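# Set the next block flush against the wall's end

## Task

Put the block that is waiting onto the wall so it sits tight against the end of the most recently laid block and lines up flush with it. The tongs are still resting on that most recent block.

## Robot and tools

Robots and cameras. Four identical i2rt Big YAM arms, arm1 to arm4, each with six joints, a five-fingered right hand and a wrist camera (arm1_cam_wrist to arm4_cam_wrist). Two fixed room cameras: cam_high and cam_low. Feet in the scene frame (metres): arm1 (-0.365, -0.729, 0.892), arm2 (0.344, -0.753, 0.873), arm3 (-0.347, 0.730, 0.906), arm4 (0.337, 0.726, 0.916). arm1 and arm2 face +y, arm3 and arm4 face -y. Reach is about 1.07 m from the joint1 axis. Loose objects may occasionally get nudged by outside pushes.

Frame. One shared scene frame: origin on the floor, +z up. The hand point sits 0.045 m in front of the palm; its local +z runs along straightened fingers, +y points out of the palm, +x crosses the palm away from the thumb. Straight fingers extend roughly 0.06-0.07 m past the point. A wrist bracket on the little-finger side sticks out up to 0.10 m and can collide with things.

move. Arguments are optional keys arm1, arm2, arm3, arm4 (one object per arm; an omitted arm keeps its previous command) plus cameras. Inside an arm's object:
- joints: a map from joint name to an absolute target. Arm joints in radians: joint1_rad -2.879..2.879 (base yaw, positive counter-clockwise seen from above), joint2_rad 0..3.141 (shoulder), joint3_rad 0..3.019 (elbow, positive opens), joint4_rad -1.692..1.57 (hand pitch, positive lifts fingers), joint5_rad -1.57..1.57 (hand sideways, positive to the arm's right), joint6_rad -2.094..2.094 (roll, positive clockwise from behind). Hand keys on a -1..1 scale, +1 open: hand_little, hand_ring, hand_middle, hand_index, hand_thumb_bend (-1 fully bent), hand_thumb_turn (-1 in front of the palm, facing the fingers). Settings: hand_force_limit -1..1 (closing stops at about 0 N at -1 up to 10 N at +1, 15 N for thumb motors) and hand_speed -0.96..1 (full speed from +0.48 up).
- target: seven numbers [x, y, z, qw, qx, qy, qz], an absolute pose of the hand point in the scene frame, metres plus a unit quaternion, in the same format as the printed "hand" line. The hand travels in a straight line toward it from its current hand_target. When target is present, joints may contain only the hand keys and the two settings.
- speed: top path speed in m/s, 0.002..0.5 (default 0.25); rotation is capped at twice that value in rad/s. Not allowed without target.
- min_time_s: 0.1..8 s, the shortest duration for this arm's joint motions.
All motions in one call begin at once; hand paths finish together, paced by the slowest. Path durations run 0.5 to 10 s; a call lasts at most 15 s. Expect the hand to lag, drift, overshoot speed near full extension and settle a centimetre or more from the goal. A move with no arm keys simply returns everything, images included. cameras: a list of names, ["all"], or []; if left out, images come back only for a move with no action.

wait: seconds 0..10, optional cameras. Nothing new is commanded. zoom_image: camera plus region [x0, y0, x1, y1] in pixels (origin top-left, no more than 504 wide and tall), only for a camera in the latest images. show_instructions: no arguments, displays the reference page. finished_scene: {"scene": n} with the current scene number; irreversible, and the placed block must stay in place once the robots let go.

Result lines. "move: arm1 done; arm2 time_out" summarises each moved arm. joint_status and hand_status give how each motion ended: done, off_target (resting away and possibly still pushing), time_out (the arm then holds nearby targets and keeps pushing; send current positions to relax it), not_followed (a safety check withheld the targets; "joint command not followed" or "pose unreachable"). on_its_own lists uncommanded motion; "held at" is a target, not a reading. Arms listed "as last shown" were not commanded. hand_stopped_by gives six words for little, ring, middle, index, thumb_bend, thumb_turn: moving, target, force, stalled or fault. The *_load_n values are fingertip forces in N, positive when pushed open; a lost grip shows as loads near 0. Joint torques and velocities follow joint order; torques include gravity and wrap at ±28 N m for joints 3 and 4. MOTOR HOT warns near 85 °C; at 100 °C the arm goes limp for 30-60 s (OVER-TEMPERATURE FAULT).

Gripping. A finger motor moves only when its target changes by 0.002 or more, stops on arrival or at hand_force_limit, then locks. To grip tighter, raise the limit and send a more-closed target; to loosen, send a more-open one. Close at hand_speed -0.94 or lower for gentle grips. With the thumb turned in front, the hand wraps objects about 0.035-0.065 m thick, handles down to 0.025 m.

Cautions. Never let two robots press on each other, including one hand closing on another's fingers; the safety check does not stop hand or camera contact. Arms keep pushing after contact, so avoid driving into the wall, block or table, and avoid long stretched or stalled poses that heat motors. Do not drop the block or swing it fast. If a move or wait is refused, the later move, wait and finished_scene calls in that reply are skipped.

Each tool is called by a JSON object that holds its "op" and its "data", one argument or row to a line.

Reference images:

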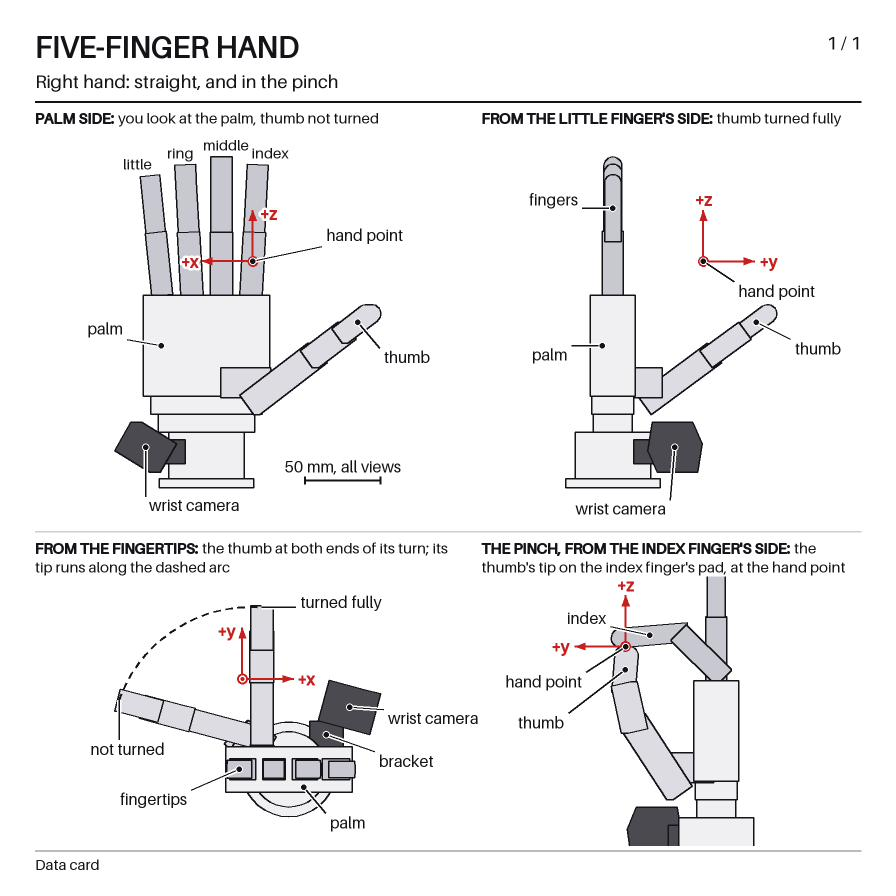

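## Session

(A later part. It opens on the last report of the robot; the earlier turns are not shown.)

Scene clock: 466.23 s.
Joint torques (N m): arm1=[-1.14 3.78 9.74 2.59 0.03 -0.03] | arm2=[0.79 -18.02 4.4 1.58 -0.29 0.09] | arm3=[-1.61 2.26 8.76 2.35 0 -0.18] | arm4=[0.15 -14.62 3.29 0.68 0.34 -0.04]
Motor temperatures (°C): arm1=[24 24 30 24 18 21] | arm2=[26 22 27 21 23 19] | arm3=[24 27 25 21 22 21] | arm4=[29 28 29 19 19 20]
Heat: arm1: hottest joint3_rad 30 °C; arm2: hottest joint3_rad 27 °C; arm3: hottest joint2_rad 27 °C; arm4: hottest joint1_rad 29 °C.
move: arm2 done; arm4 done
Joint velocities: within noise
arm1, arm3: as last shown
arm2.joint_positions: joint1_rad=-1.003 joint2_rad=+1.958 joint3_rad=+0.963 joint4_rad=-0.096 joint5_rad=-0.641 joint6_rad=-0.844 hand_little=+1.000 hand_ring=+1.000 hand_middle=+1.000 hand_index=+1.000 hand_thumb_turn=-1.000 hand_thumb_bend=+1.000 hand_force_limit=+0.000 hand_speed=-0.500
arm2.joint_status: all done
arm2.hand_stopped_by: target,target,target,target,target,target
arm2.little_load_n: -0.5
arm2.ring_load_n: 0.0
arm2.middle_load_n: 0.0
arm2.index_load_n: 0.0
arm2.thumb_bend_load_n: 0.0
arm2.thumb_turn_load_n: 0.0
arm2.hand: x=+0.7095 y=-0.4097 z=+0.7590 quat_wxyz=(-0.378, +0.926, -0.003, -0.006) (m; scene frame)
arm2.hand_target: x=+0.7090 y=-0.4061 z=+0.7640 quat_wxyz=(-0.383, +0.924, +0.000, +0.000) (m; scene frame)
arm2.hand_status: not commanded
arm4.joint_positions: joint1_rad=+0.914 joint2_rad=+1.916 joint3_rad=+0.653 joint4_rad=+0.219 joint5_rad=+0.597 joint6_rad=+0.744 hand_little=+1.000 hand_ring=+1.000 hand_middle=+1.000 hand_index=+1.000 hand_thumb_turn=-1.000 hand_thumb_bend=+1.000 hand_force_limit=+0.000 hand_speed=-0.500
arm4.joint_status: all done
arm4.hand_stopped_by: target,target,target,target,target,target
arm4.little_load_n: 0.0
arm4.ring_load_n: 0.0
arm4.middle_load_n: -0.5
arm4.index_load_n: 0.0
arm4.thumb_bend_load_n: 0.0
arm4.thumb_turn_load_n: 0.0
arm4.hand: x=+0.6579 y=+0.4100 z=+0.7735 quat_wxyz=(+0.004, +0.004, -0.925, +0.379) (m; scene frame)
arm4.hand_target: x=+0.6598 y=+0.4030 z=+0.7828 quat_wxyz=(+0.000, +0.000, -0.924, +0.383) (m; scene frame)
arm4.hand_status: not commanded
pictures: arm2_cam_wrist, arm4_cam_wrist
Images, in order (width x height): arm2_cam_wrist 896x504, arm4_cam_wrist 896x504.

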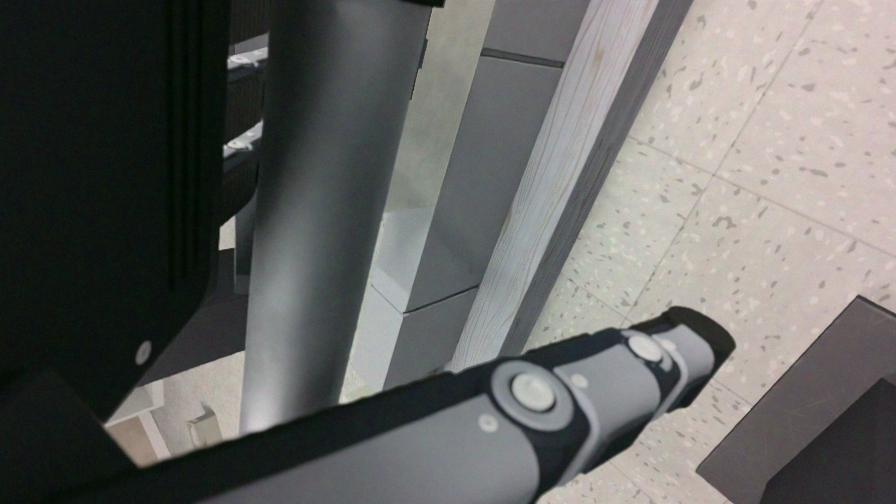

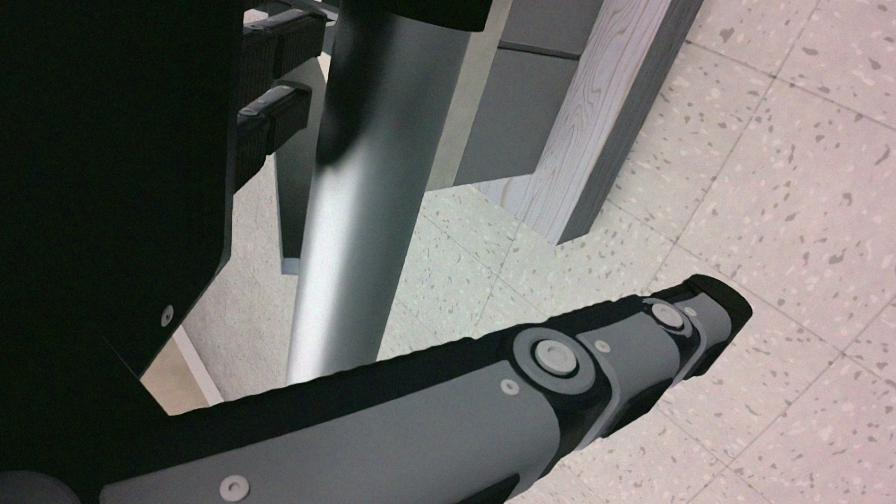

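{"op": "move", "data": {
  "arm2": {"target": [0.709, -0.398, 0.773, 0.3827, -0.9239, 0, 0], "speed": 0.05}
}}

{"op": "move", "data": {
  "arm2": {"joints": {"hand_little": -1, "hand_ring": -1, "hand_middle": -1, "hand_index": -1, "hand_speed": -0.8, "hand_force_limit": -0.3}},
  "arm4": {"joints": {"hand_little": -1, "hand_ring": -1, "hand_middle": -1, "hand_index": -1, "hand_speed": -0.8, "hand_force_limit": -0.3}},
  "cameras": ["arm2_cam_wrist", "arm4_cam_wrist"]
}}

Scene clock: 477.90 s.
Joint torques (N m): arm1=[-1.44 4.37 9.77 2.59 0.03 -0.03] | arm2=[1.32 -18.55 5.53 0.99 -0.29 0.08] | arm3=[-1.49 2.26 8.75 2.35 0 -0.18] | arm4=[0.67 -14.74 3.21 0.66 0.29 -0.02]
Motor temperatures (°C): arm1=[24 24 30 24 18 21] | arm2=[26 22 26 21 23 19] | arm3=[24 27 25 21 22 21] | arm4=[29 28 29 19 19 20]
Heat: arm1: hottest joint3_rad 30 °C; arm2: hottest joint1_rad 26 °C; arm3: hottest joint2_rad 27 °C; arm4: hottest joint1_rad 29 °C.
move: arm2 off_target
Joint velocities: within noise
arm1, arm3, arm4: as last shown
arm2.joint_positions: joint1_rad=-0.994 joint2_rad=+1.950 joint3_rad=+0.963 joint4_rad=-0.096 joint5_rad=-0.634 joint6_rad=-0.832 hand_little=+1.000 hand_ring=+1.000 hand_middle=+1.000 hand_index=+1.000 hand_thumb_turn=-1.000 hand_thumb_bend=+1.000 hand_force_limit=+0.000 hand_speed=-0.500
arm2.joint_status: not commanded
arm2.hand_stopped_by: target,target,target,target,target,target
arm2.little_load_n: 0.0
arm2.ring_load_n: 0.0
arm2.middle_load_n: 0.0
arm2.index_load_n: 0.0
arm2.thumb_bend_load_n: 0.0
arm2.thumb_turn_load_n: -0.5
arm2.hand: x=+0.7082 y=-0.4060 z=+0.7625 quat_wxyz=(-0.378, +0.926, -0.004, -0.005) (m; scene frame)
arm2.hand_target: x=+0.7089 y=-0.3981 z=+0.7729 quat_wxyz=(-0.383, +0.924, +0.000, +0.000) (m; scene frame)
arm2.hand_status: off_target (0.013 m and 0.9 deg from the pose sent, 0.018 m and 0.9 deg at the start)
arm3.little_load_n: -0.5
arm4.middle_load_n: 0.0
pictures: none

Scene clock: 481.77 s.
Joint torques (N m): arm1=[-1.26 4.19 9.73 2.52 0.02 -0.06] | arm2=[-0.15 -18.55 5.48 0.92 -0.33 0.11] | arm3=[-1.55 2.32 8.76 2.36 -0.01 -0.18] | arm4=[0.91 -14.39 2.93 0.61 0.32 -0.04]
Motor temperatures (°C): arm1=[24 24 30 24 18 21] | arm2=[26 22 26 21 23 19] | arm3=[24 27 25 21 22 21] | arm4=[29 28 29 19 19 20]
Heat: arm1: hottest joint3_rad 30 °C; arm2: hottest joint1_rad 26 °C; arm3: hottest joint2_rad 27 °C; arm4: hottest joint1_rad 29 °C.
move: arm2 off_target; arm4 off_target
Joint velocities: within noise
arm1, arm3: as last shown
arm2.joint_positions: joint1_rad=-0.978 joint2_rad=+1.950 joint3_rad=+0.963 joint4_rad=-0.096 joint5_rad=-0.632 joint6_rad=-0.831 hand_little=-0.441 hand_ring=-0.459 hand_middle=-0.403 hand_index=-0.330 hand_thumb_turn=-1.000 hand_thumb_bend=+1.000 hand_force_limit=-0.300 hand_speed=-0.800
arm2.joint_status: hand_little off_target (ended at -0.441, target -1.000); hand_ring off_target (ended at -0.459, target -1.000); hand_middle off_target (ended at -0.403, target -1.000); hand_index off_target (ended at -0.330, target -1.000); the others done
arm2.hand_stopped_by: force,force,force,force,target,target
arm2.little_load_n: 0.5
arm2.ring_load_n: 4.0
arm2.middle_load_n: 0.0
arm2.index_load_n: 0.0
arm2.thumb_bend_load_n: 0.0
arm2.thumb_turn_load_n: 0.0
arm2.hand: x=+0.7027 y=-0.4003 z=+0.7623 quat_wxyz=(-0.378, +0.926, +0.003, -0.008) (m; scene frame)
arm2.hand_target: x=+0.7090 y=-0.3981 z=+0.7729 quat_wxyz=(-0.383, +0.924, +0.000, +0.000) (m; scene frame)
arm2.hand_status: not commanded
arm3.little_load_n: 0.0
arm3.thumb_bend_load_n: -0.5
arm4.joint_positions: joint1_rad=+0.894 joint2_rad=+1.916 joint3_rad=+0.659 joint4_rad=+0.219 joint5_rad=+0.596 joint6_rad=+0.744 hand_little=-0.071 hand_ring=-0.089 hand_middle=-0.200 hand_index=-0.216 hand_thumb_turn=-1.000 hand_thumb_bend=+1.000 hand_force_limit=-0.300 hand_speed=-0.800
arm4.joint_status: hand_little off_target (ended at -0.071, target -1.000); hand_ring off_target (ended at -0.089, target -1.000); hand_middle off_target (ended at -0.200, target -1.000); hand_index off_target (ended at -0.216, target -1.000); the others done
arm4.hand_stopped_by: force,force,force,force,target,target
arm4.little_load_n: 0.0
arm4.ring_load_n: 0.0
arm4.middle_load_n: 1.5
arm4.index_load_n: 4.0
arm4.thumb_bend_load_n: 0.0
arm4.thumb_turn_load_n: 0.0
arm4.hand: x=+0.6544 y=+0.4014 z=+0.7749 quat_wxyz=(+0.006, -0.007, -0.925, +0.380) (m; scene frame)
arm4.hand_target: x=+0.6599 y=+0.4030 z=+0.7828 quat_wxyz=(+0.000, +0.000, -0.924, +0.383) (m; scene frame)
arm4.hand_status: not commanded
pictures: arm2_cam_wrist, arm4_cam_wrist
Images, in order (width x height): arm2_cam_wrist 896x504, arm4_cam_wrist 896x504.

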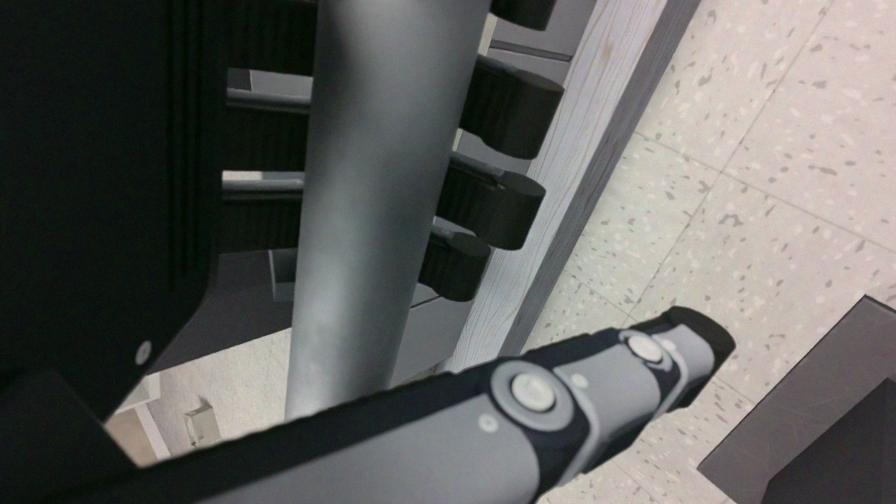

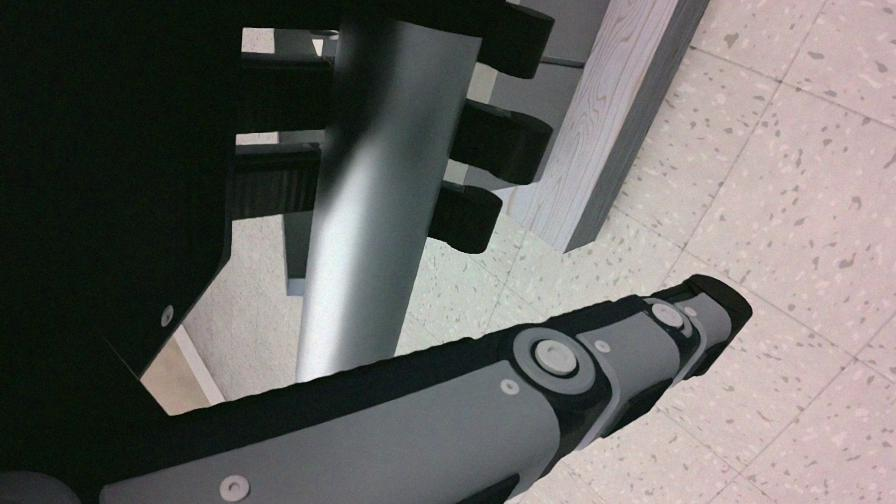

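{"op": "move", "data": {
  "arm2": {"joints": {"hand_thumb_bend": -1, "hand_little": -0.98, "hand_ring": -0.98, "hand_middle": -0.98, "hand_index": -0.98, "hand_speed": -0.7, "hand_force_limit": 0.4}},
  "arm4": {"joints": {"hand_thumb_bend": -1, "hand_little": -0.98, "hand_ring": -0.98, "hand_middle": -0.98, "hand_index": -0.98, "hand_speed": -0.7, "hand_force_limit": 0.4}},
  "cameras": ["arm2_cam_wrist", "arm4_cam_wrist", "cam_low", "cam_high"]
}}

Scene clock: 495.60 s.
Joint torques (N m): arm1=[-1.26 4.19 9.65 2.71 0.06 -0.04] | arm2=[-2.02 -20.84 5.26 0.87 -0.52 0.16] | arm3=[-1.55 2.26 8.77 2.35 -0.01 -0.18] | arm4=[2.67 -15.21 2.76 0.73 0.69 -0.01]
Motor temperatures (°C): arm1=[24 24 30 24 18 21] | arm2=[26 21 26 21 23 19] | arm3=[24 27 25 21 21 21] | arm4=[29 28 29 19 19 20]
Heat: arm1: hottest joint3_rad 30 °C; arm2: hottest joint1_rad 26 °C; arm3: hottest joint2_rad 27 °C; arm4: hottest joint1_rad 29 °C.
move: arm2 off_target; arm4 off_target
Joint velocities: within noise
arm1, arm3: as last shown
arm1.thumb_turn_load_n: 0.5
arm2.joint_positions: joint1_rad=-0.955 joint2_rad=+1.974 joint3_rad=+0.963 joint4_rad=-0.095 joint5_rad=-0.627 joint6_rad=-0.835 hand_little=-0.847 hand_ring=-0.842 hand_middle=-0.841 hand_index=-0.849 hand_thumb_turn=-1.000 hand_thumb_bend=+0.483 hand_force_limit=+0.400 hand_speed=-0.700
arm2.joint_status: hand_little off_target (ended at -0.847, target -0.980); hand_ring off_target (ended at -0.842, target -0.980); hand_middle off_target (ended at -0.841, target -0.980); hand_index off_target (ended at -0.849, target -0.980); hand_thumb_bend off_target (ended at +0.483, target -1.000); the others done
arm2.hand_stopped_by: force,force,force,force,force,target
arm2.little_load_n: 8.0
arm2.ring_load_n: 0.0
arm2.middle_load_n: 0.0
arm2.index_load_n: 9.0
arm2.thumb_bend_load_n: 11.5
arm2.thumb_turn_load_n: 2.5
arm2.hand: x=+0.6909 y=-0.3960 z=+0.7507 quat_wxyz=(-0.370, +0.929, +0.011, -0.018) (m; scene frame)
arm2.hand_target: x=+0.7089 y=-0.3982 z=+0.7729 quat_wxyz=(-0.383, +0.924, +0.000, +0.000) (m; scene frame)
arm2.hand_status: not commanded
arm3.thumb_bend_load_n: 0.0
arm4.joint_positions: joint1_rad=+0.882 joint2_rad=+1.920 joint3_rad=+0.660 joint4_rad=+0.216 joint5_rad=+0.586 joint6_rad=+0.744 hand_little=-0.537 hand_ring=-0.527 hand_middle=-0.581 hand_index=-0.572 hand_thumb_turn=-1.000 hand_thumb_bend=+0.439 hand_force_limit=+0.400 hand_speed=-0.700
arm4.joint_status: hand_little off_target (ended at -0.537, target -0.980); hand_ring off_target (ended at -0.527, target -0.980); hand_middle off_target (ended at -0.581, target -0.980); hand_index off_target (ended at -0.572, target -0.980); hand_thumb_bend off_target (ended at +0.439, target -1.000); the others done
arm4.hand_stopped_by: force,force,force,force,force,target
arm4.little_load_n: 5.5
arm4.ring_load_n: 3.0
arm4.middle_load_n: 2.5
arm4.index_load_n: 0.5
arm4.thumb_bend_load_n: 10.0
arm4.thumb_turn_load_n: 1.5
arm4.hand: x=+0.6511 y=+0.3996 z=+0.7724 quat_wxyz=(+0.007, -0.010, -0.927, +0.375) (m; scene frame)
arm4.hand_target: x=+0.6599 y=+0.4031 z=+0.7829 quat_wxyz=(+0.000, +0.000, -0.924, +0.383) (m; scene frame)
arm4.hand_status: not commanded
pictures: arm2_cam_wrist, arm4_cam_wrist, cam_high, cam_low
Images, in order (width x height): arm2_cam_wrist 896x504, arm4_cam_wrist 896x504, cam_high 896x504, cam_low 896x504.

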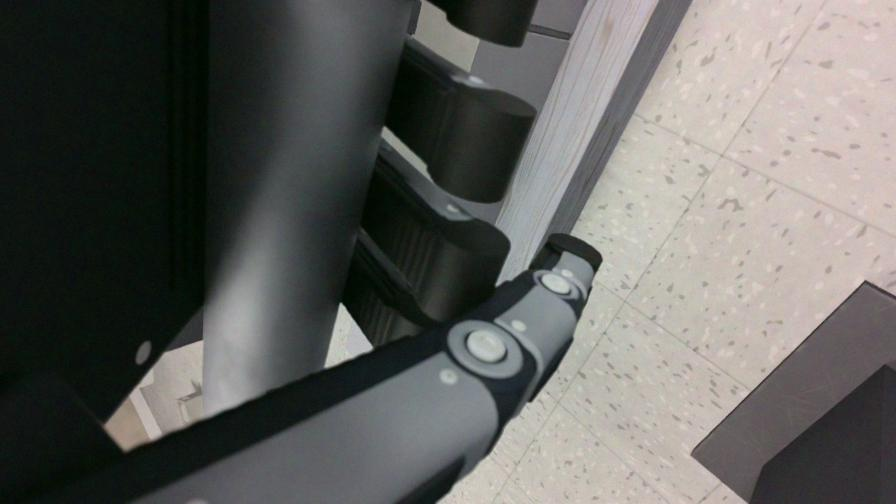

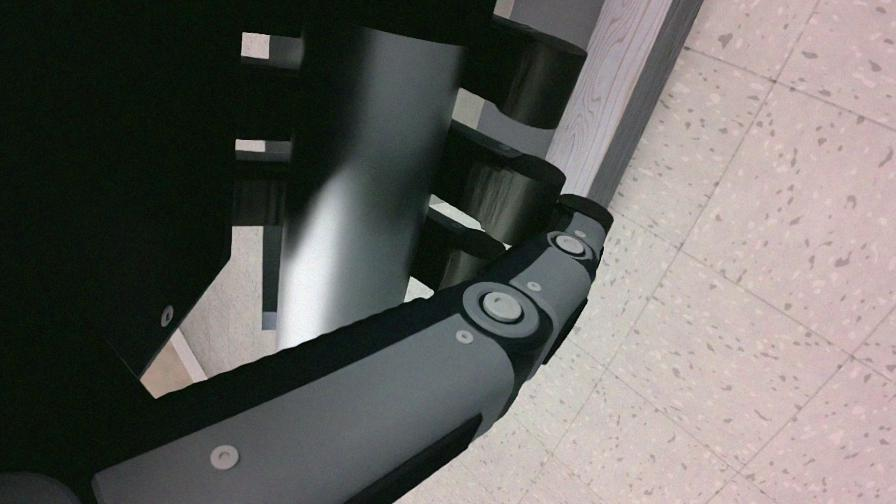

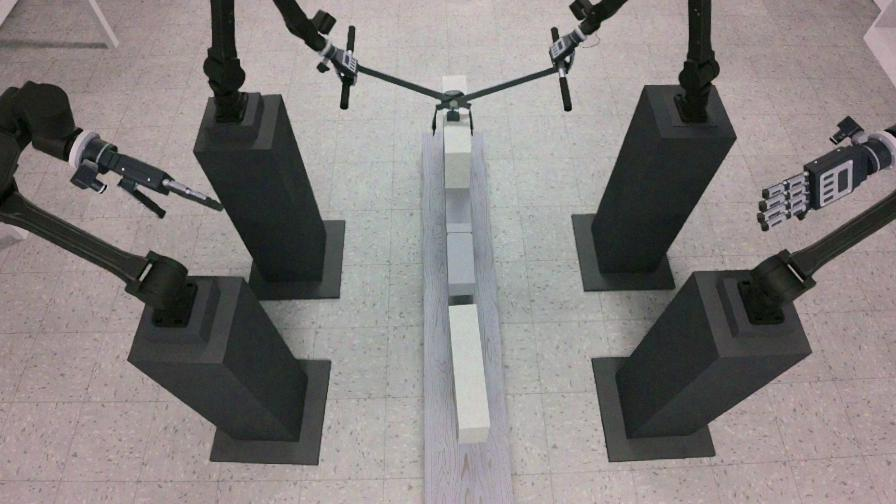

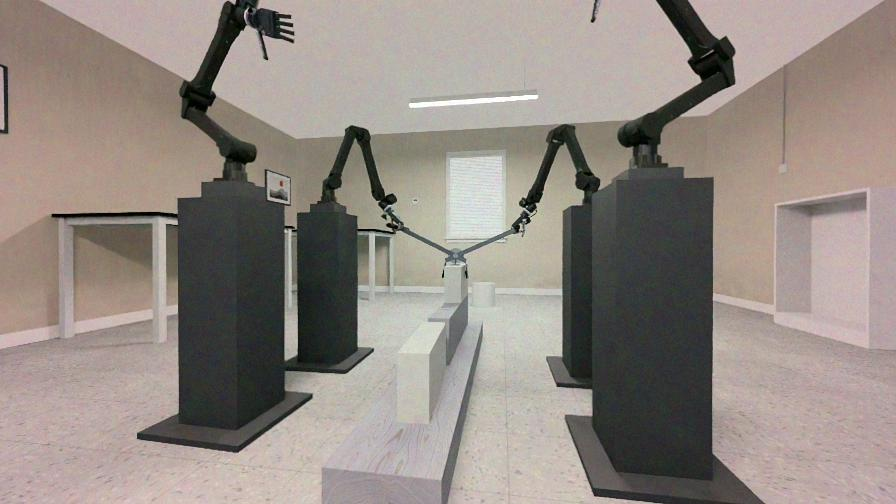

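{"op": "zoom_image", "data": {
  "camera": "cam_high",
  "region": [320, 0, 600, 200]
}}

{"op": "zoom_image", "data": {
  "camera": "cam_low",
  "region": [370, 170, 550, 310]
}}

Scaled by 1.800.

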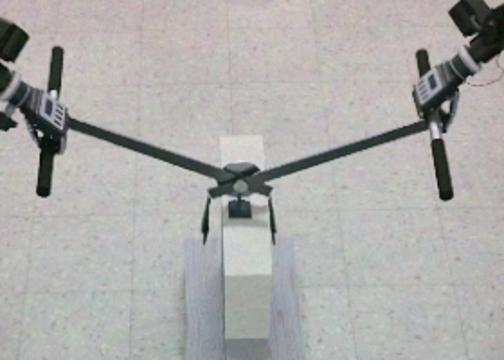

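Scaled by 2.800.

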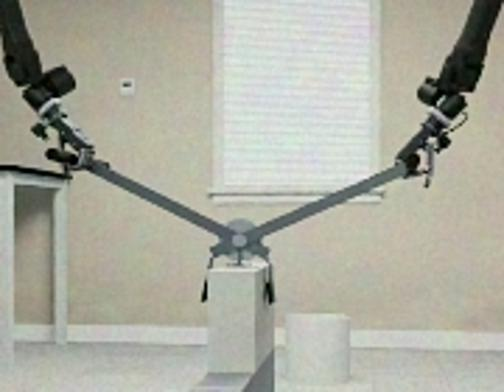

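{"op": "move", "data": {
  "arm2": {"target": [0.705, -0.418, 0.853, 0.3827, -0.9239, 0, 0], "speed": 0.06},
  "arm4": {"target": [0.662, 0.423, 0.863, 0, 0, 0.9239, -0.3827], "speed": 0.06},
  "cameras": ["arm2_cam_wrist", "arm4_cam_wrist", "cam_high", "cam_low"]
}}

{"op": "zoom_image", "data": {
  "camera": "cam_low",
  "region": [370, 170, 550, 310]
}}

{"op": "zoom_image", "data": {
  "camera": "cam_high",
  "region": [320, 0, 600, 200]
}}

Scene clock: 522.33 s.
Joint torques (N m): arm1=[-0.85 4.07 9.68 2.58 0 -0.06] | arm2=[-5.83 -24.76 5.33 -0.06 -0.41 -0.09] | arm3=[-1.55 2.26 8.75 2.35 0 -0.19] | arm4=[5.42 -18.9 2.93 -0.13 0.15 0.32]
Motor temperatures (°C): arm1=[24 24 30 24 18 21] | arm2=[25 22 26 21 23 19] | arm3=[24 27 25 21 21 21] | arm4=[29 29 28 19 19 20]
Heat: arm1: hottest joint3_rad 30 °C; arm2: hottest joint3_rad 26 °C; arm3: hottest joint2_rad 27 °C; arm4: hottest joint1_rad 29 °C.
move: arm2 off_target; arm4 off_target
Joint velocities: within noise
arm1, arm3: as last shown
arm1.thumb_turn_load_n: 0.0
arm2.joint_positions: joint1_rad=-0.932 joint2_rad=+1.836 joint3_rad=+0.960 joint4_rad=-0.267 joint5_rad=-0.639 joint6_rad=-0.837 hand_little=-0.847 hand_ring=-0.842 hand_middle=-0.841 hand_index=-0.849 hand_thumb_turn=-1.000 hand_thumb_bend=+0.483 hand_force_limit=+0.400 hand_speed=-0.700
arm2.joint_status: not commanded
arm2.hand_stopped_by: force,force,force,force,force,target
arm2.little_load_n: 7.0
arm2.ring_load_n: 0.0
arm2.middle_load_n: -0.5
arm2.index_load_n: 9.0
arm2.thumb_bend_load_n: 12.0
arm2.thumb_turn_load_n: 2.0
arm2.hand: x=+0.6703 y=-0.3945 z=+0.8065 quat_wxyz=(-0.364, +0.930, +0.019, -0.040) (m; scene frame)
arm2.hand_target: x=+0.7031 y=-0.4163 z=+0.8481 quat_wxyz=(-0.381, +0.924, +0.000, +0.001) (m; scene frame)
arm2.hand_status: off_target (0.063 m and 5.6 deg from the pose sent, 0.106 m and 2.9 deg at the start)
arm4.joint_positions: joint1_rad=+0.882 joint2_rad=+1.724 joint3_rad=+0.665 joint4_rad=-0.029 joint5_rad=+0.619 joint6_rad=+0.748 hand_little=-0.537 hand_ring=-0.527 hand_middle=-0.581 hand_index=-0.571 hand_thumb_turn=-1.000 hand_thumb_bend=+0.439 hand_force_limit=+0.400 hand_speed=-0.700
arm4.joint_status: not commanded
arm4.hand_stopped_by: force,force,force,force,force,target
arm4.little_load_n: 1.5
arm4.ring_load_n: 2.5
arm4.middle_load_n: 3.0
arm4.index_load_n: 5.5
arm4.thumb_bend_load_n: 10.0
arm4.thumb_turn_load_n: 1.5
arm4.hand: x=+0.6388 y=+0.4012 z=+0.8311 quat_wxyz=(+0.034, -0.009, -0.927, +0.373) (m; scene frame)
arm4.hand_target: x=+0.6612 y=+0.4212 z=+0.8588 quat_wxyz=(-0.001, +0.000, -0.924, +0.382) (m; scene frame)
arm4.hand_status: off_target (0.045 m and 4.2 deg from the pose sent, 0.094 m and 1.7 deg at the start)
pictures: arm2_cam_wrist, arm4_cam_wrist, cam_high, cam_low
Images, in order (width x height): arm2_cam_wrist 896x504, arm4_cam_wrist 896x504, cam_high 896x504, cam_low 896x504.

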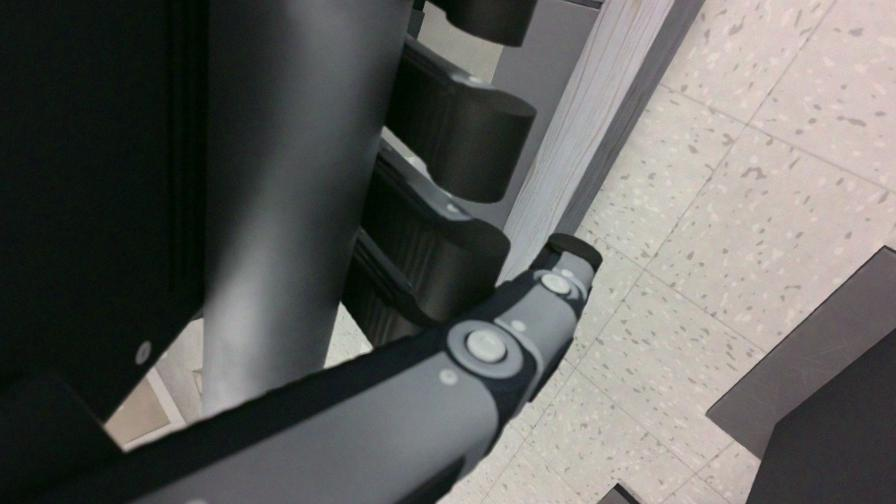

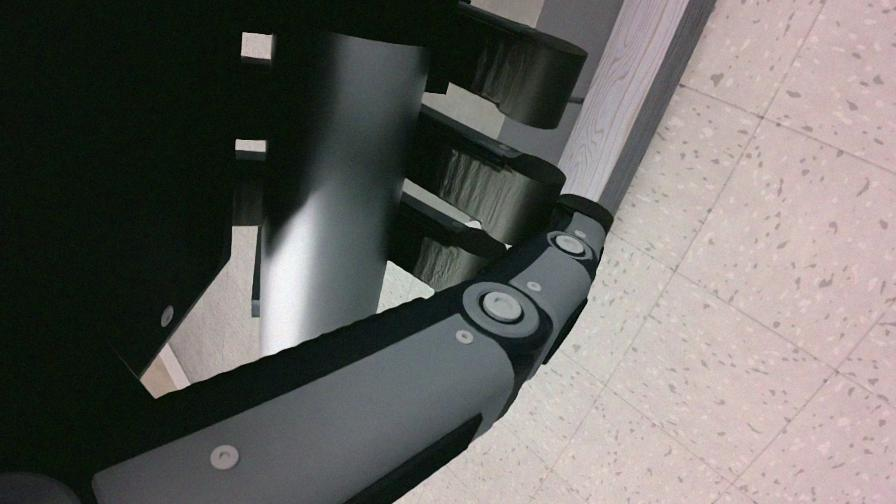

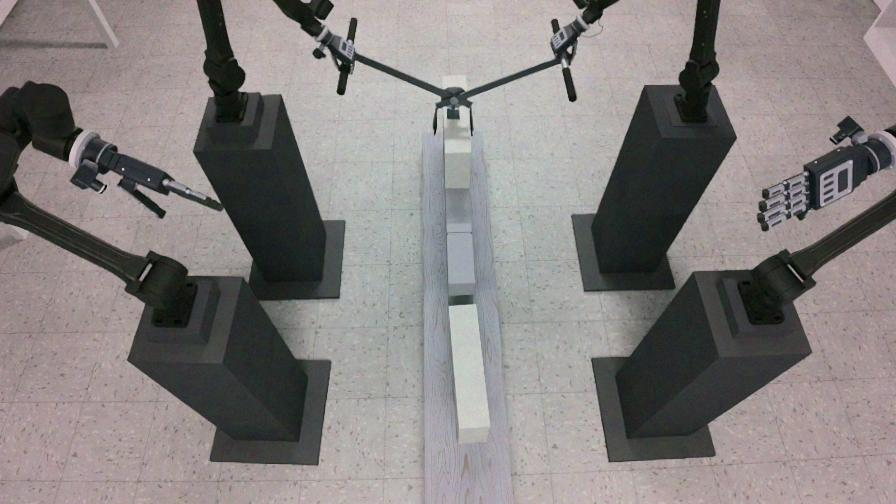

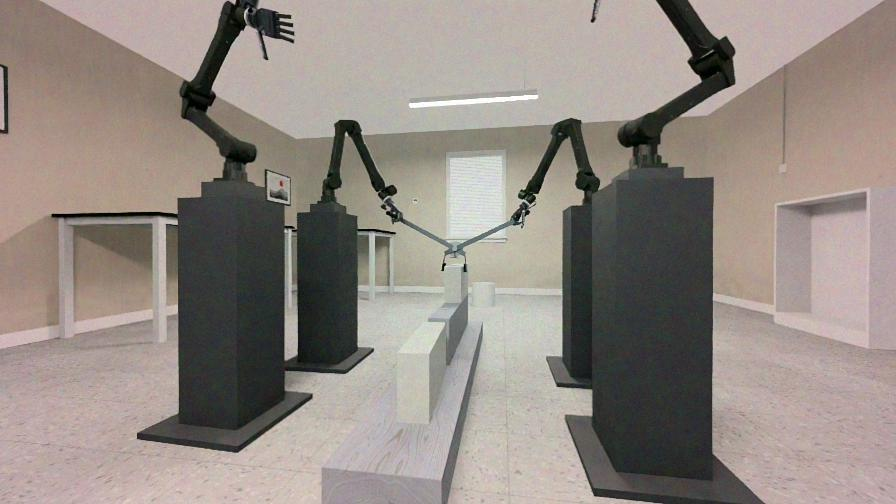

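Scaled by 2.800.

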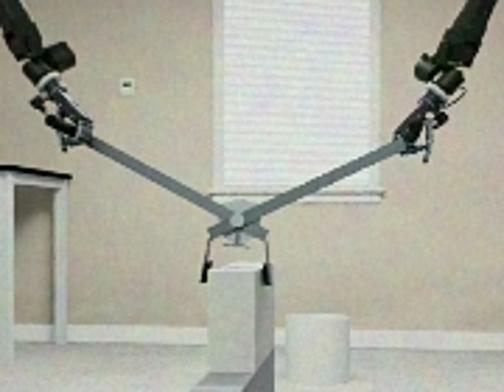

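Scaled by 1.800.

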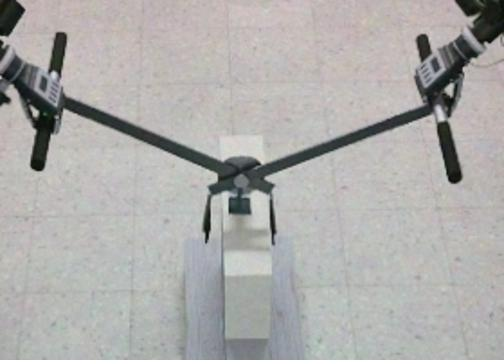

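{"op": "move", "data": {
  "arm2": {"target": [0.72, -0.428, 1.02, 0.3827, -0.9239, 0, 0], "speed": 0.08},
  "arm4": {"target": [0.68, 0.423, 1.00, 0, 0, 0.9239, -0.3827], "speed": 0.08},
  "cameras": ["arm2_cam_wrist", "arm4_cam_wrist", "cam_high", "cam_low"]
}}

{"op": "zoom_image", "data": {
  "camera": "cam_low",
  "region": [370, 150, 550, 290]
}}

{"op": "zoom_image", "data": {
  "camera": "cam_high",
  "region": [320, 0, 600, 200]
}}

Scene clock: 543.10 s.
Joint torques (N m): arm1=[-1.49 4.07 9.63 2.54 0.04 -0.05] | arm2=[-7.71 -23.77 14.39 -1.32 -0.25 -0.28] | arm3=[-1.55 2.26 8.75 2.36 0 -0.18] | arm4=[6.42 -18.9 10.15 -1.03 -0.13 0.32]
Motor temperatures (°C): arm1=[24 24 30 24 18 21] | arm2=[25 24 26 21 23 19] | arm3=[24 27 25 21 21 21] | arm4=[29 30 28 19 19 20]
Heat: arm1: hottest joint3_rad 30 °C; arm2: hottest joint3_rad 26 °C; arm3: hottest joint2_rad 27 °C; arm4: hottest joint2_rad 30 °C.
move: arm2 off_target; arm4 off_target
Joint velocities: within noise
arm1, arm3: as last shown
arm2.joint_positions: joint1_rad=-0.932 joint2_rad=+1.600 joint3_rad=+1.081 joint4_rad=-0.693 joint5_rad=-0.650 joint6_rad=-0.839 hand_little=-0.847 hand_ring=-0.842 hand_middle=-0.841 hand_index=-0.849 hand_thumb_turn=-1.000 hand_thumb_bend=+0.483 hand_force_limit=+0.400 hand_speed=-0.700
arm2.joint_status: not commanded
arm2.hand_stopped_by: force,force,force,force,force,target
arm2.little_load_n: 5.5
arm2.ring_load_n: 0.0
arm2.middle_load_n: 0.0
arm2.index_load_n: 11.5
arm2.thumb_bend_load_n: 12.0
arm2.thumb_turn_load_n: 2.0
arm2.hand: x=+0.6567 y=-0.4026 z=+0.9377 quat_wxyz=(-0.349, +0.935, +0.010, -0.070) (m; scene frame)
arm2.hand_target: x=+0.7089 y=-0.4262 z=+1.0095 quat_wxyz=(-0.380, +0.925, +0.000, +0.003) (m; scene frame)
arm2.hand_status: off_target (0.107 m and 9.0 deg from the pose sent, 0.222 m and 5.6 deg at the start; pose on its path clipped on 58 of 100 steps)
arm4.joint_positions: joint1_rad=+0.887 joint2_rad=+1.457 joint3_rad=+0.772 joint4_rad=-0.481 joint5_rad=+0.637 joint6_rad=+0.777 hand_little=-0.537 hand_ring=-0.527 hand_middle=-0.581 hand_index=-0.571 hand_thumb_turn=-1.000 hand_thumb_bend=+0.439 hand_force_limit=+0.400 hand_speed=-0.700
arm4.joint_status: not commanded
arm4.hand_stopped_by: force,force,force,force,force,target
arm4.little_load_n: 1.5
arm4.ring_load_n: 3.5
arm4.middle_load_n: 3.5
arm4.index_load_n: 5.5
arm4.thumb_bend_load_n: 10.0
arm4.thumb_turn_load_n: 2.0
arm4.hand: x=+0.6305 y=+0.4073 z=+0.9366 quat_wxyz=(+0.062, -0.010, -0.932, +0.357) (m; scene frame)
arm4.hand_target: x=+0.6765 y=+0.4222 z=+0.9954 quat_wxyz=(-0.002, +0.001, -0.925, +0.381) (m; scene frame)
arm4.hand_status: off_target (0.082 m and 7.8 deg from the pose sent, 0.175 m and 4.2 deg at the start)
pictures: arm2_cam_wrist, arm4_cam_wrist, cam_high, cam_low
Images, in order (width x height): arm2_cam_wrist 896x504, arm4_cam_wrist 896x504, cam_high 896x504, cam_low 896x504.

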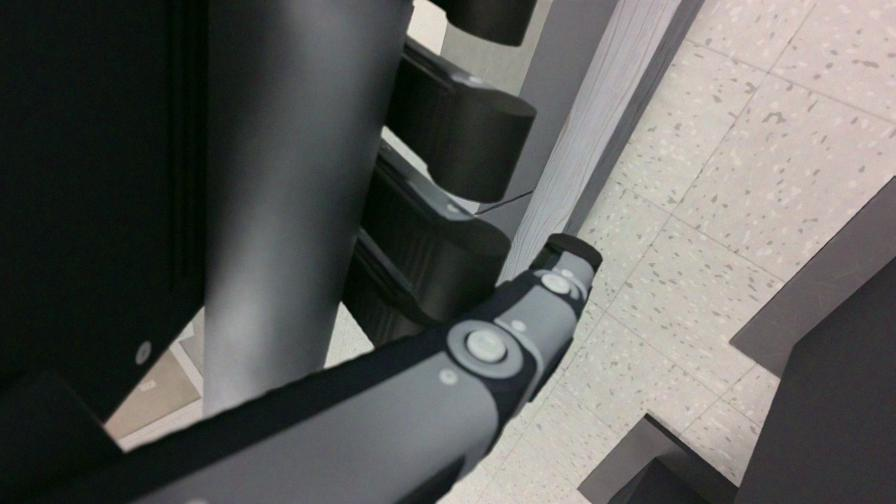

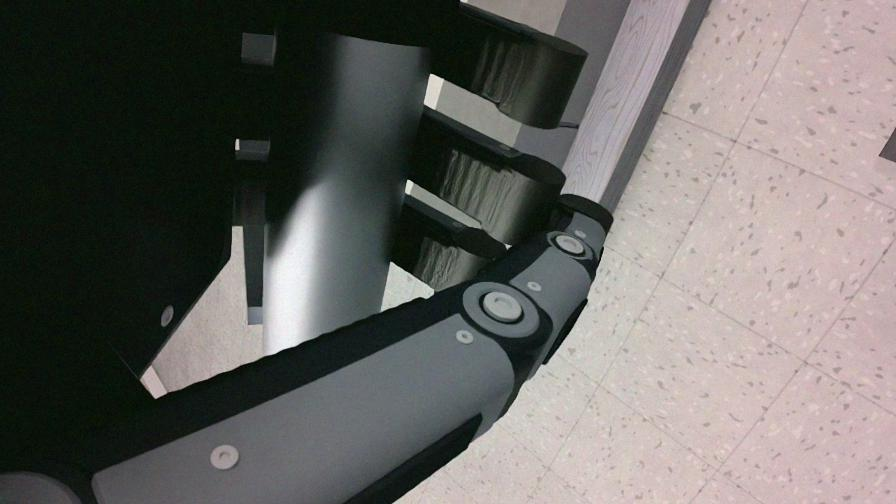

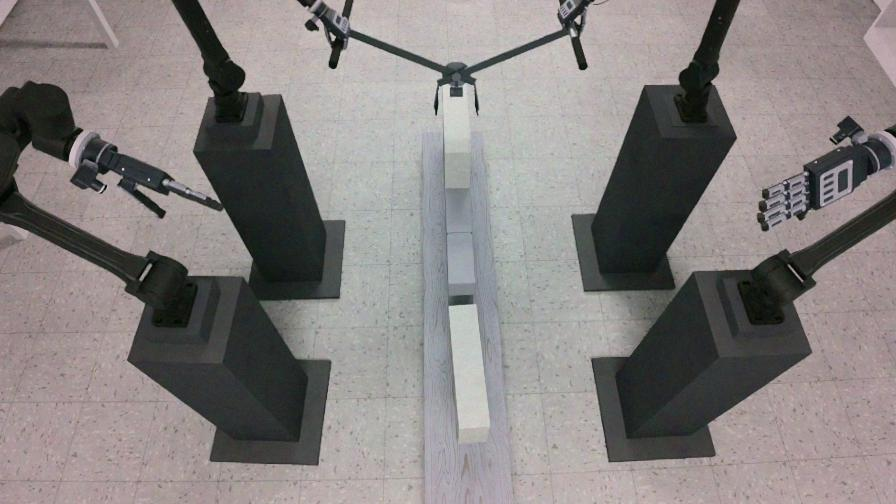

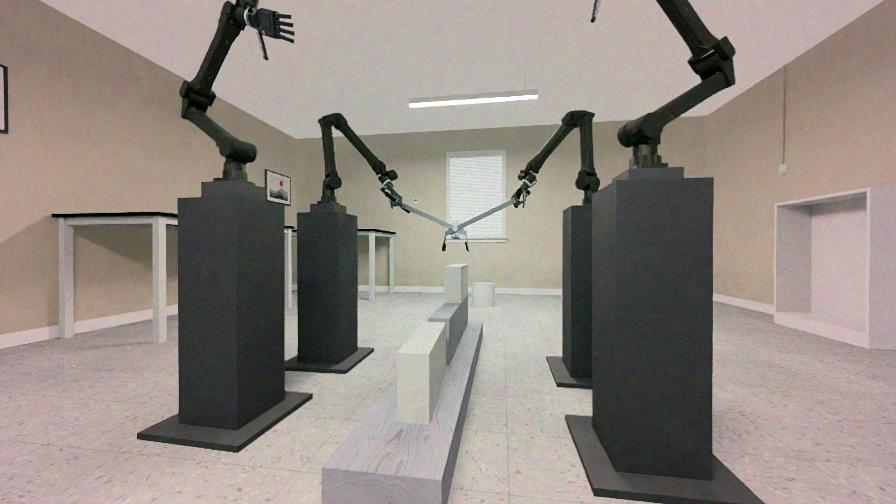

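Scaled by 2.800.

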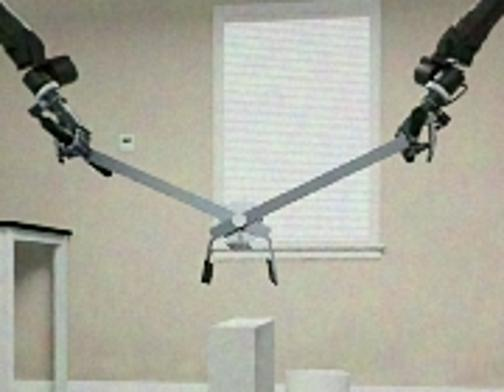

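Scaled by 1.800.

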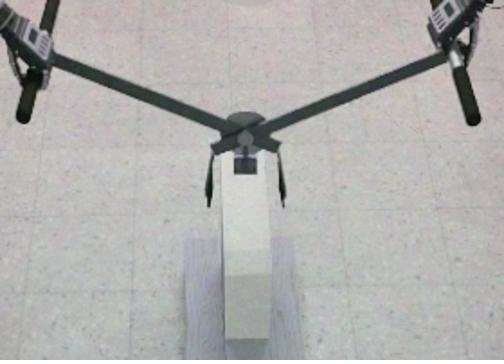

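{"op": "move", "data": {
  "cameras": ["arm1_cam_wrist", "arm3_cam_wrist", "cam_high"]
}}

{"op": "zoom_image", "data": {
  "camera": "arm1_cam_wrist",
  "region": [380, 280, 700, 460]
}}

{"op": "zoom_image", "data": {
  "camera": "arm3_cam_wrist",
  "region": [200, 260, 560, 460]
}}

{"op": "zoom_image", "data": {
  "camera": "cam_high",
  "region": [400, 270, 540, 460]
}}

Scene clock: 585.13 s.
Joint torques (N m): arm1=[-1.14 4.19 9.62 2.61 0.08 -0.05] | arm2=[-7.71 -23.71 14.38 -1.31 -0.26 -0.28] | arm3=[-1.55 2.26 8.75 2.35 -0.01 -0.18] | arm4=[7.18 -18.43 10.24 -1.01 -0.12 0.31]
Motor temperatures (°C): arm1=[24 24 31 24 18 21] | arm2=[26 23 29 21 22 19] | arm3=[24 26 25 21 21 21] | arm4=[29 30 32 19 19 20]
Heat: arm1: hottest joint3_rad 31 °C; arm2: hottest joint3_rad 29 °C; arm3: hottest joint2_rad 26 °C; arm4: hottest joint3_rad 32 °C.
Joint velocities: within noise
arm1.joint_positions: joint1_rad=+0.373 joint2_rad=+0.553 joint3_rad=+1.347 joint4_rad=-1.151 joint5_rad=+0.089 joint6_rad=-1.211 hand_little=+1.000 hand_ring=+1.000 hand_middle=+1.000 hand_index=+1.000 hand_thumb_turn=+1.000 hand_thumb_bend=+1.000 hand_force_limit=+0.000 hand_speed=-0.800
arm1.joint_status: not commanded
arm1.hand_stopped_by: target,target,target,target,target,target
arm1.little_load_n: 0.0
arm1.ring_load_n: 0.0
arm1.middle_load_n: 0.0
arm1.index_load_n: 0.0
arm1.thumb_bend_load_n: 0.0
arm1.thumb_turn_load_n: 0.0
arm1.hand: x=-0.3913 y=-0.4898 z=+1.4130 quat_wxyz=(-0.506, +0.594, +0.567, +0.264) (m; scene frame)
arm1.hand_target: x=-0.3904 y=-0.4920 z=+1.4228 quat_wxyz=(-0.515, +0.589, +0.562, +0.267) (m; scene frame)
arm1.hand_status: not commanded
arm2.joint_positions: joint1_rad=-0.932 joint2_rad=+1.600 joint3_rad=+1.081 joint4_rad=-0.694 joint5_rad=-0.650 joint6_rad=-0.839 hand_little=-0.847 hand_ring=-0.842 hand_middle=-0.841 hand_index=-0.849 hand_thumb_turn=-1.000 hand_thumb_bend=+0.483 hand_force_limit=+0.400 hand_speed=-0.700
arm2.joint_status: not commanded
arm2.hand_stopped_by: force,force,force,force,force,target
arm2.little_load_n: 6.0
arm2.ring_load_n: 0.0
arm2.middle_load_n: 0.0
arm2.index_load_n: 11.5
arm2.thumb_bend_load_n: 11.5
arm2.thumb_turn_load_n: 2.5
arm2.hand: x=+0.6568 y=-0.4025 z=+0.9380 quat_wxyz=(-0.349, +0.935, +0.010, -0.070) (m; scene frame)
arm2.hand_target: x=+0.7090 y=-0.4262 z=+1.0096 quat_wxyz=(-0.380, +0.925, +0.000, +0.003) (m; scene frame)
arm2.hand_status: off_target (0.107 m and 9.0 deg from the pose sent, 0.222 m and 5.6 deg at the start; pose on its path clipped on 58 of 100 steps)
arm3.joint_positions: joint1_rad=-0.260 joint2_rad=+0.544 joint3_rad=+1.317 joint4_rad=-1.199 joint5_rad=-0.056 joint6_rad=-1.193 hand_little=+1.000 hand_ring=+1.000 hand_middle=+1.000 hand_index=+1.000 hand_thumb_turn=+1.000 hand_thumb_bend=+1.000 hand_force_limit=+0.000 hand_speed=-0.800
arm3.joint_status: not commanded
arm3.hand_stopped_by: target,target,target,target,target,target
arm3.little_load_n: 0.0
arm3.ring_load_n: 0.0
arm3.middle_load_n: 0.0
arm3.index_load_n: 0.0
arm3.thumb_bend_load_n: 0.0
arm3.thumb_turn_load_n: 0.0
arm3.hand: x=-0.4533 y=+0.5131 z=+1.3960 quat_wxyz=(+0.346, +0.375, -0.757, +0.409) (m; scene frame)
arm3.hand_target: x=-0.4529 y=+0.5145 z=+1.4081 quat_wxyz=(+0.354, +0.372, -0.750, +0.417) (m; scene frame)
arm3.hand_status: not commanded
arm4.joint_positions: joint1_rad=+0.887 joint2_rad=+1.457 joint3_rad=+0.772 joint4_rad=-0.481 joint5_rad=+0.637 joint6_rad=+0.777 hand_little=-0.537 hand_ring=-0.527 hand_middle=-0.581 hand_index=-0.571 hand_thumb_turn=-1.000 hand_thumb_bend=+0.439 hand_force_limit=+0.400 hand_speed=-0.700
arm4.joint_status: not commanded
arm4.hand_stopped_by: force,force,force,force,force,target
arm4.little_load_n: 1.0
arm4.ring_load_n: 3.0
arm4.middle_load_n: 3.0
arm4.index_load_n: 5.5
arm4.thumb_bend_load_n: 10.0
arm4.thumb_turn_load_n: 1.5
arm4.hand: x=+0.6305 y=+0.4073 z=+0.9366 quat_wxyz=(+0.062, -0.010, -0.932, +0.357) (m; scene frame)
arm4.hand_target: x=+0.6765 y=+0.4222 z=+0.9953 quat_wxyz=(-0.002, +0.001, -0.925, +0.381) (m; scene frame)
arm4.hand_status: off_target (0.082 m and 7.8 deg from the pose sent, 0.175 m and 4.2 deg at the start)
pictures: arm1_cam_wrist, arm3_cam_wrist, cam_high
Images, in order (width x height): arm1_cam_wrist 896x504, arm3_cam_wrist 896x504, cam_high 896x504.

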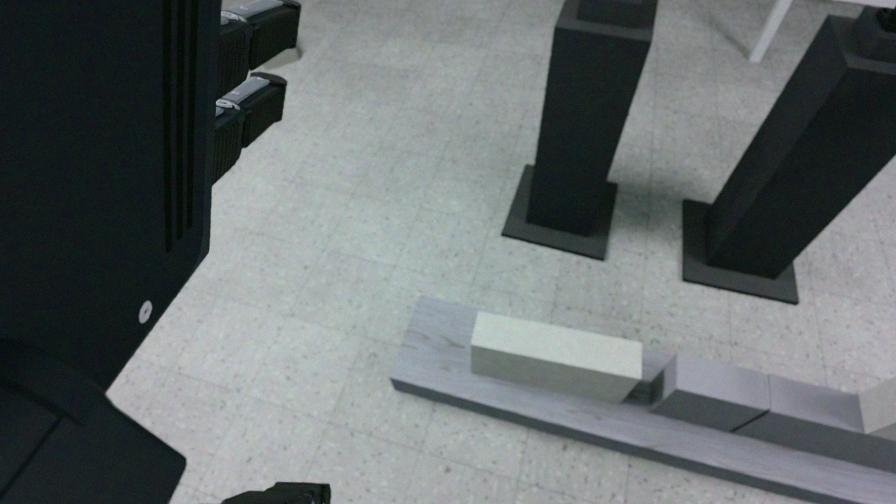

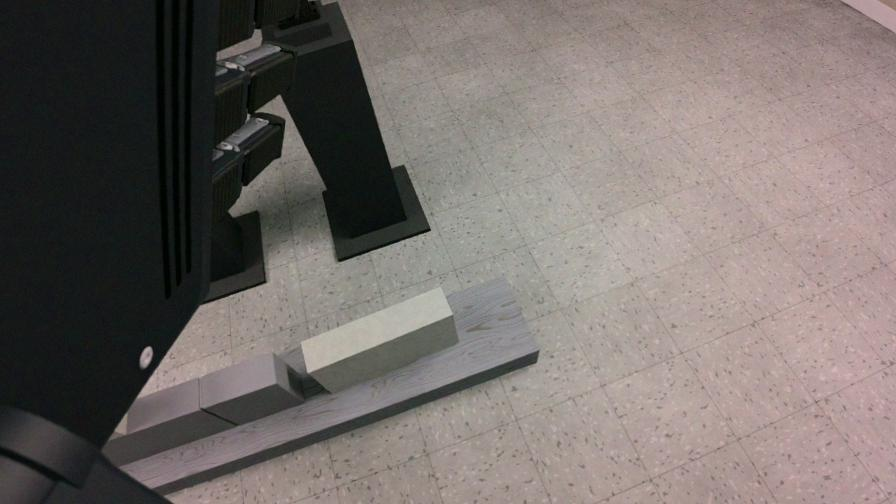

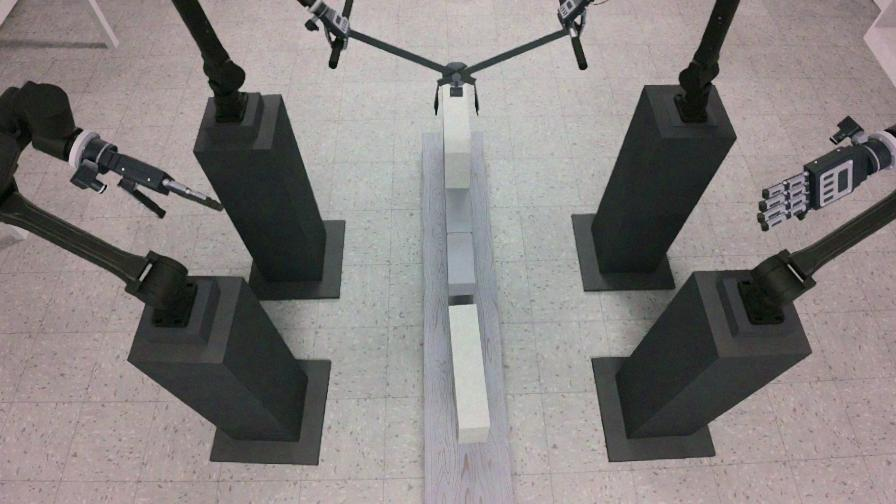

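Scaled by 1.575.

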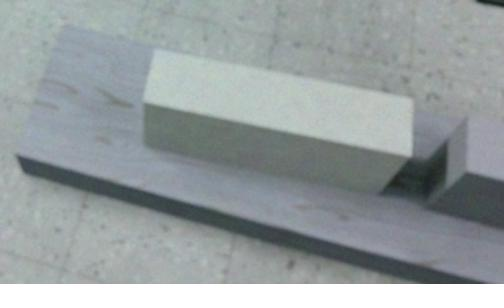

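Scaled by 1.400.

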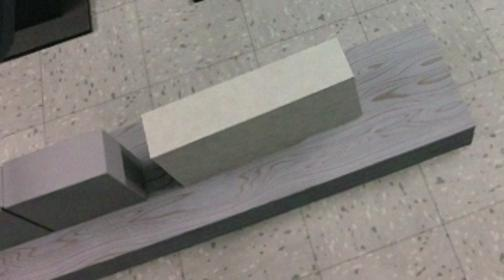

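Scaled by 2.653.

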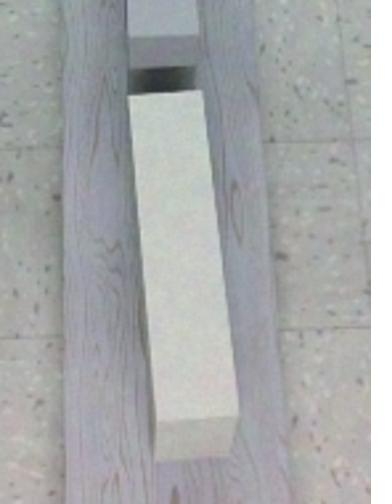

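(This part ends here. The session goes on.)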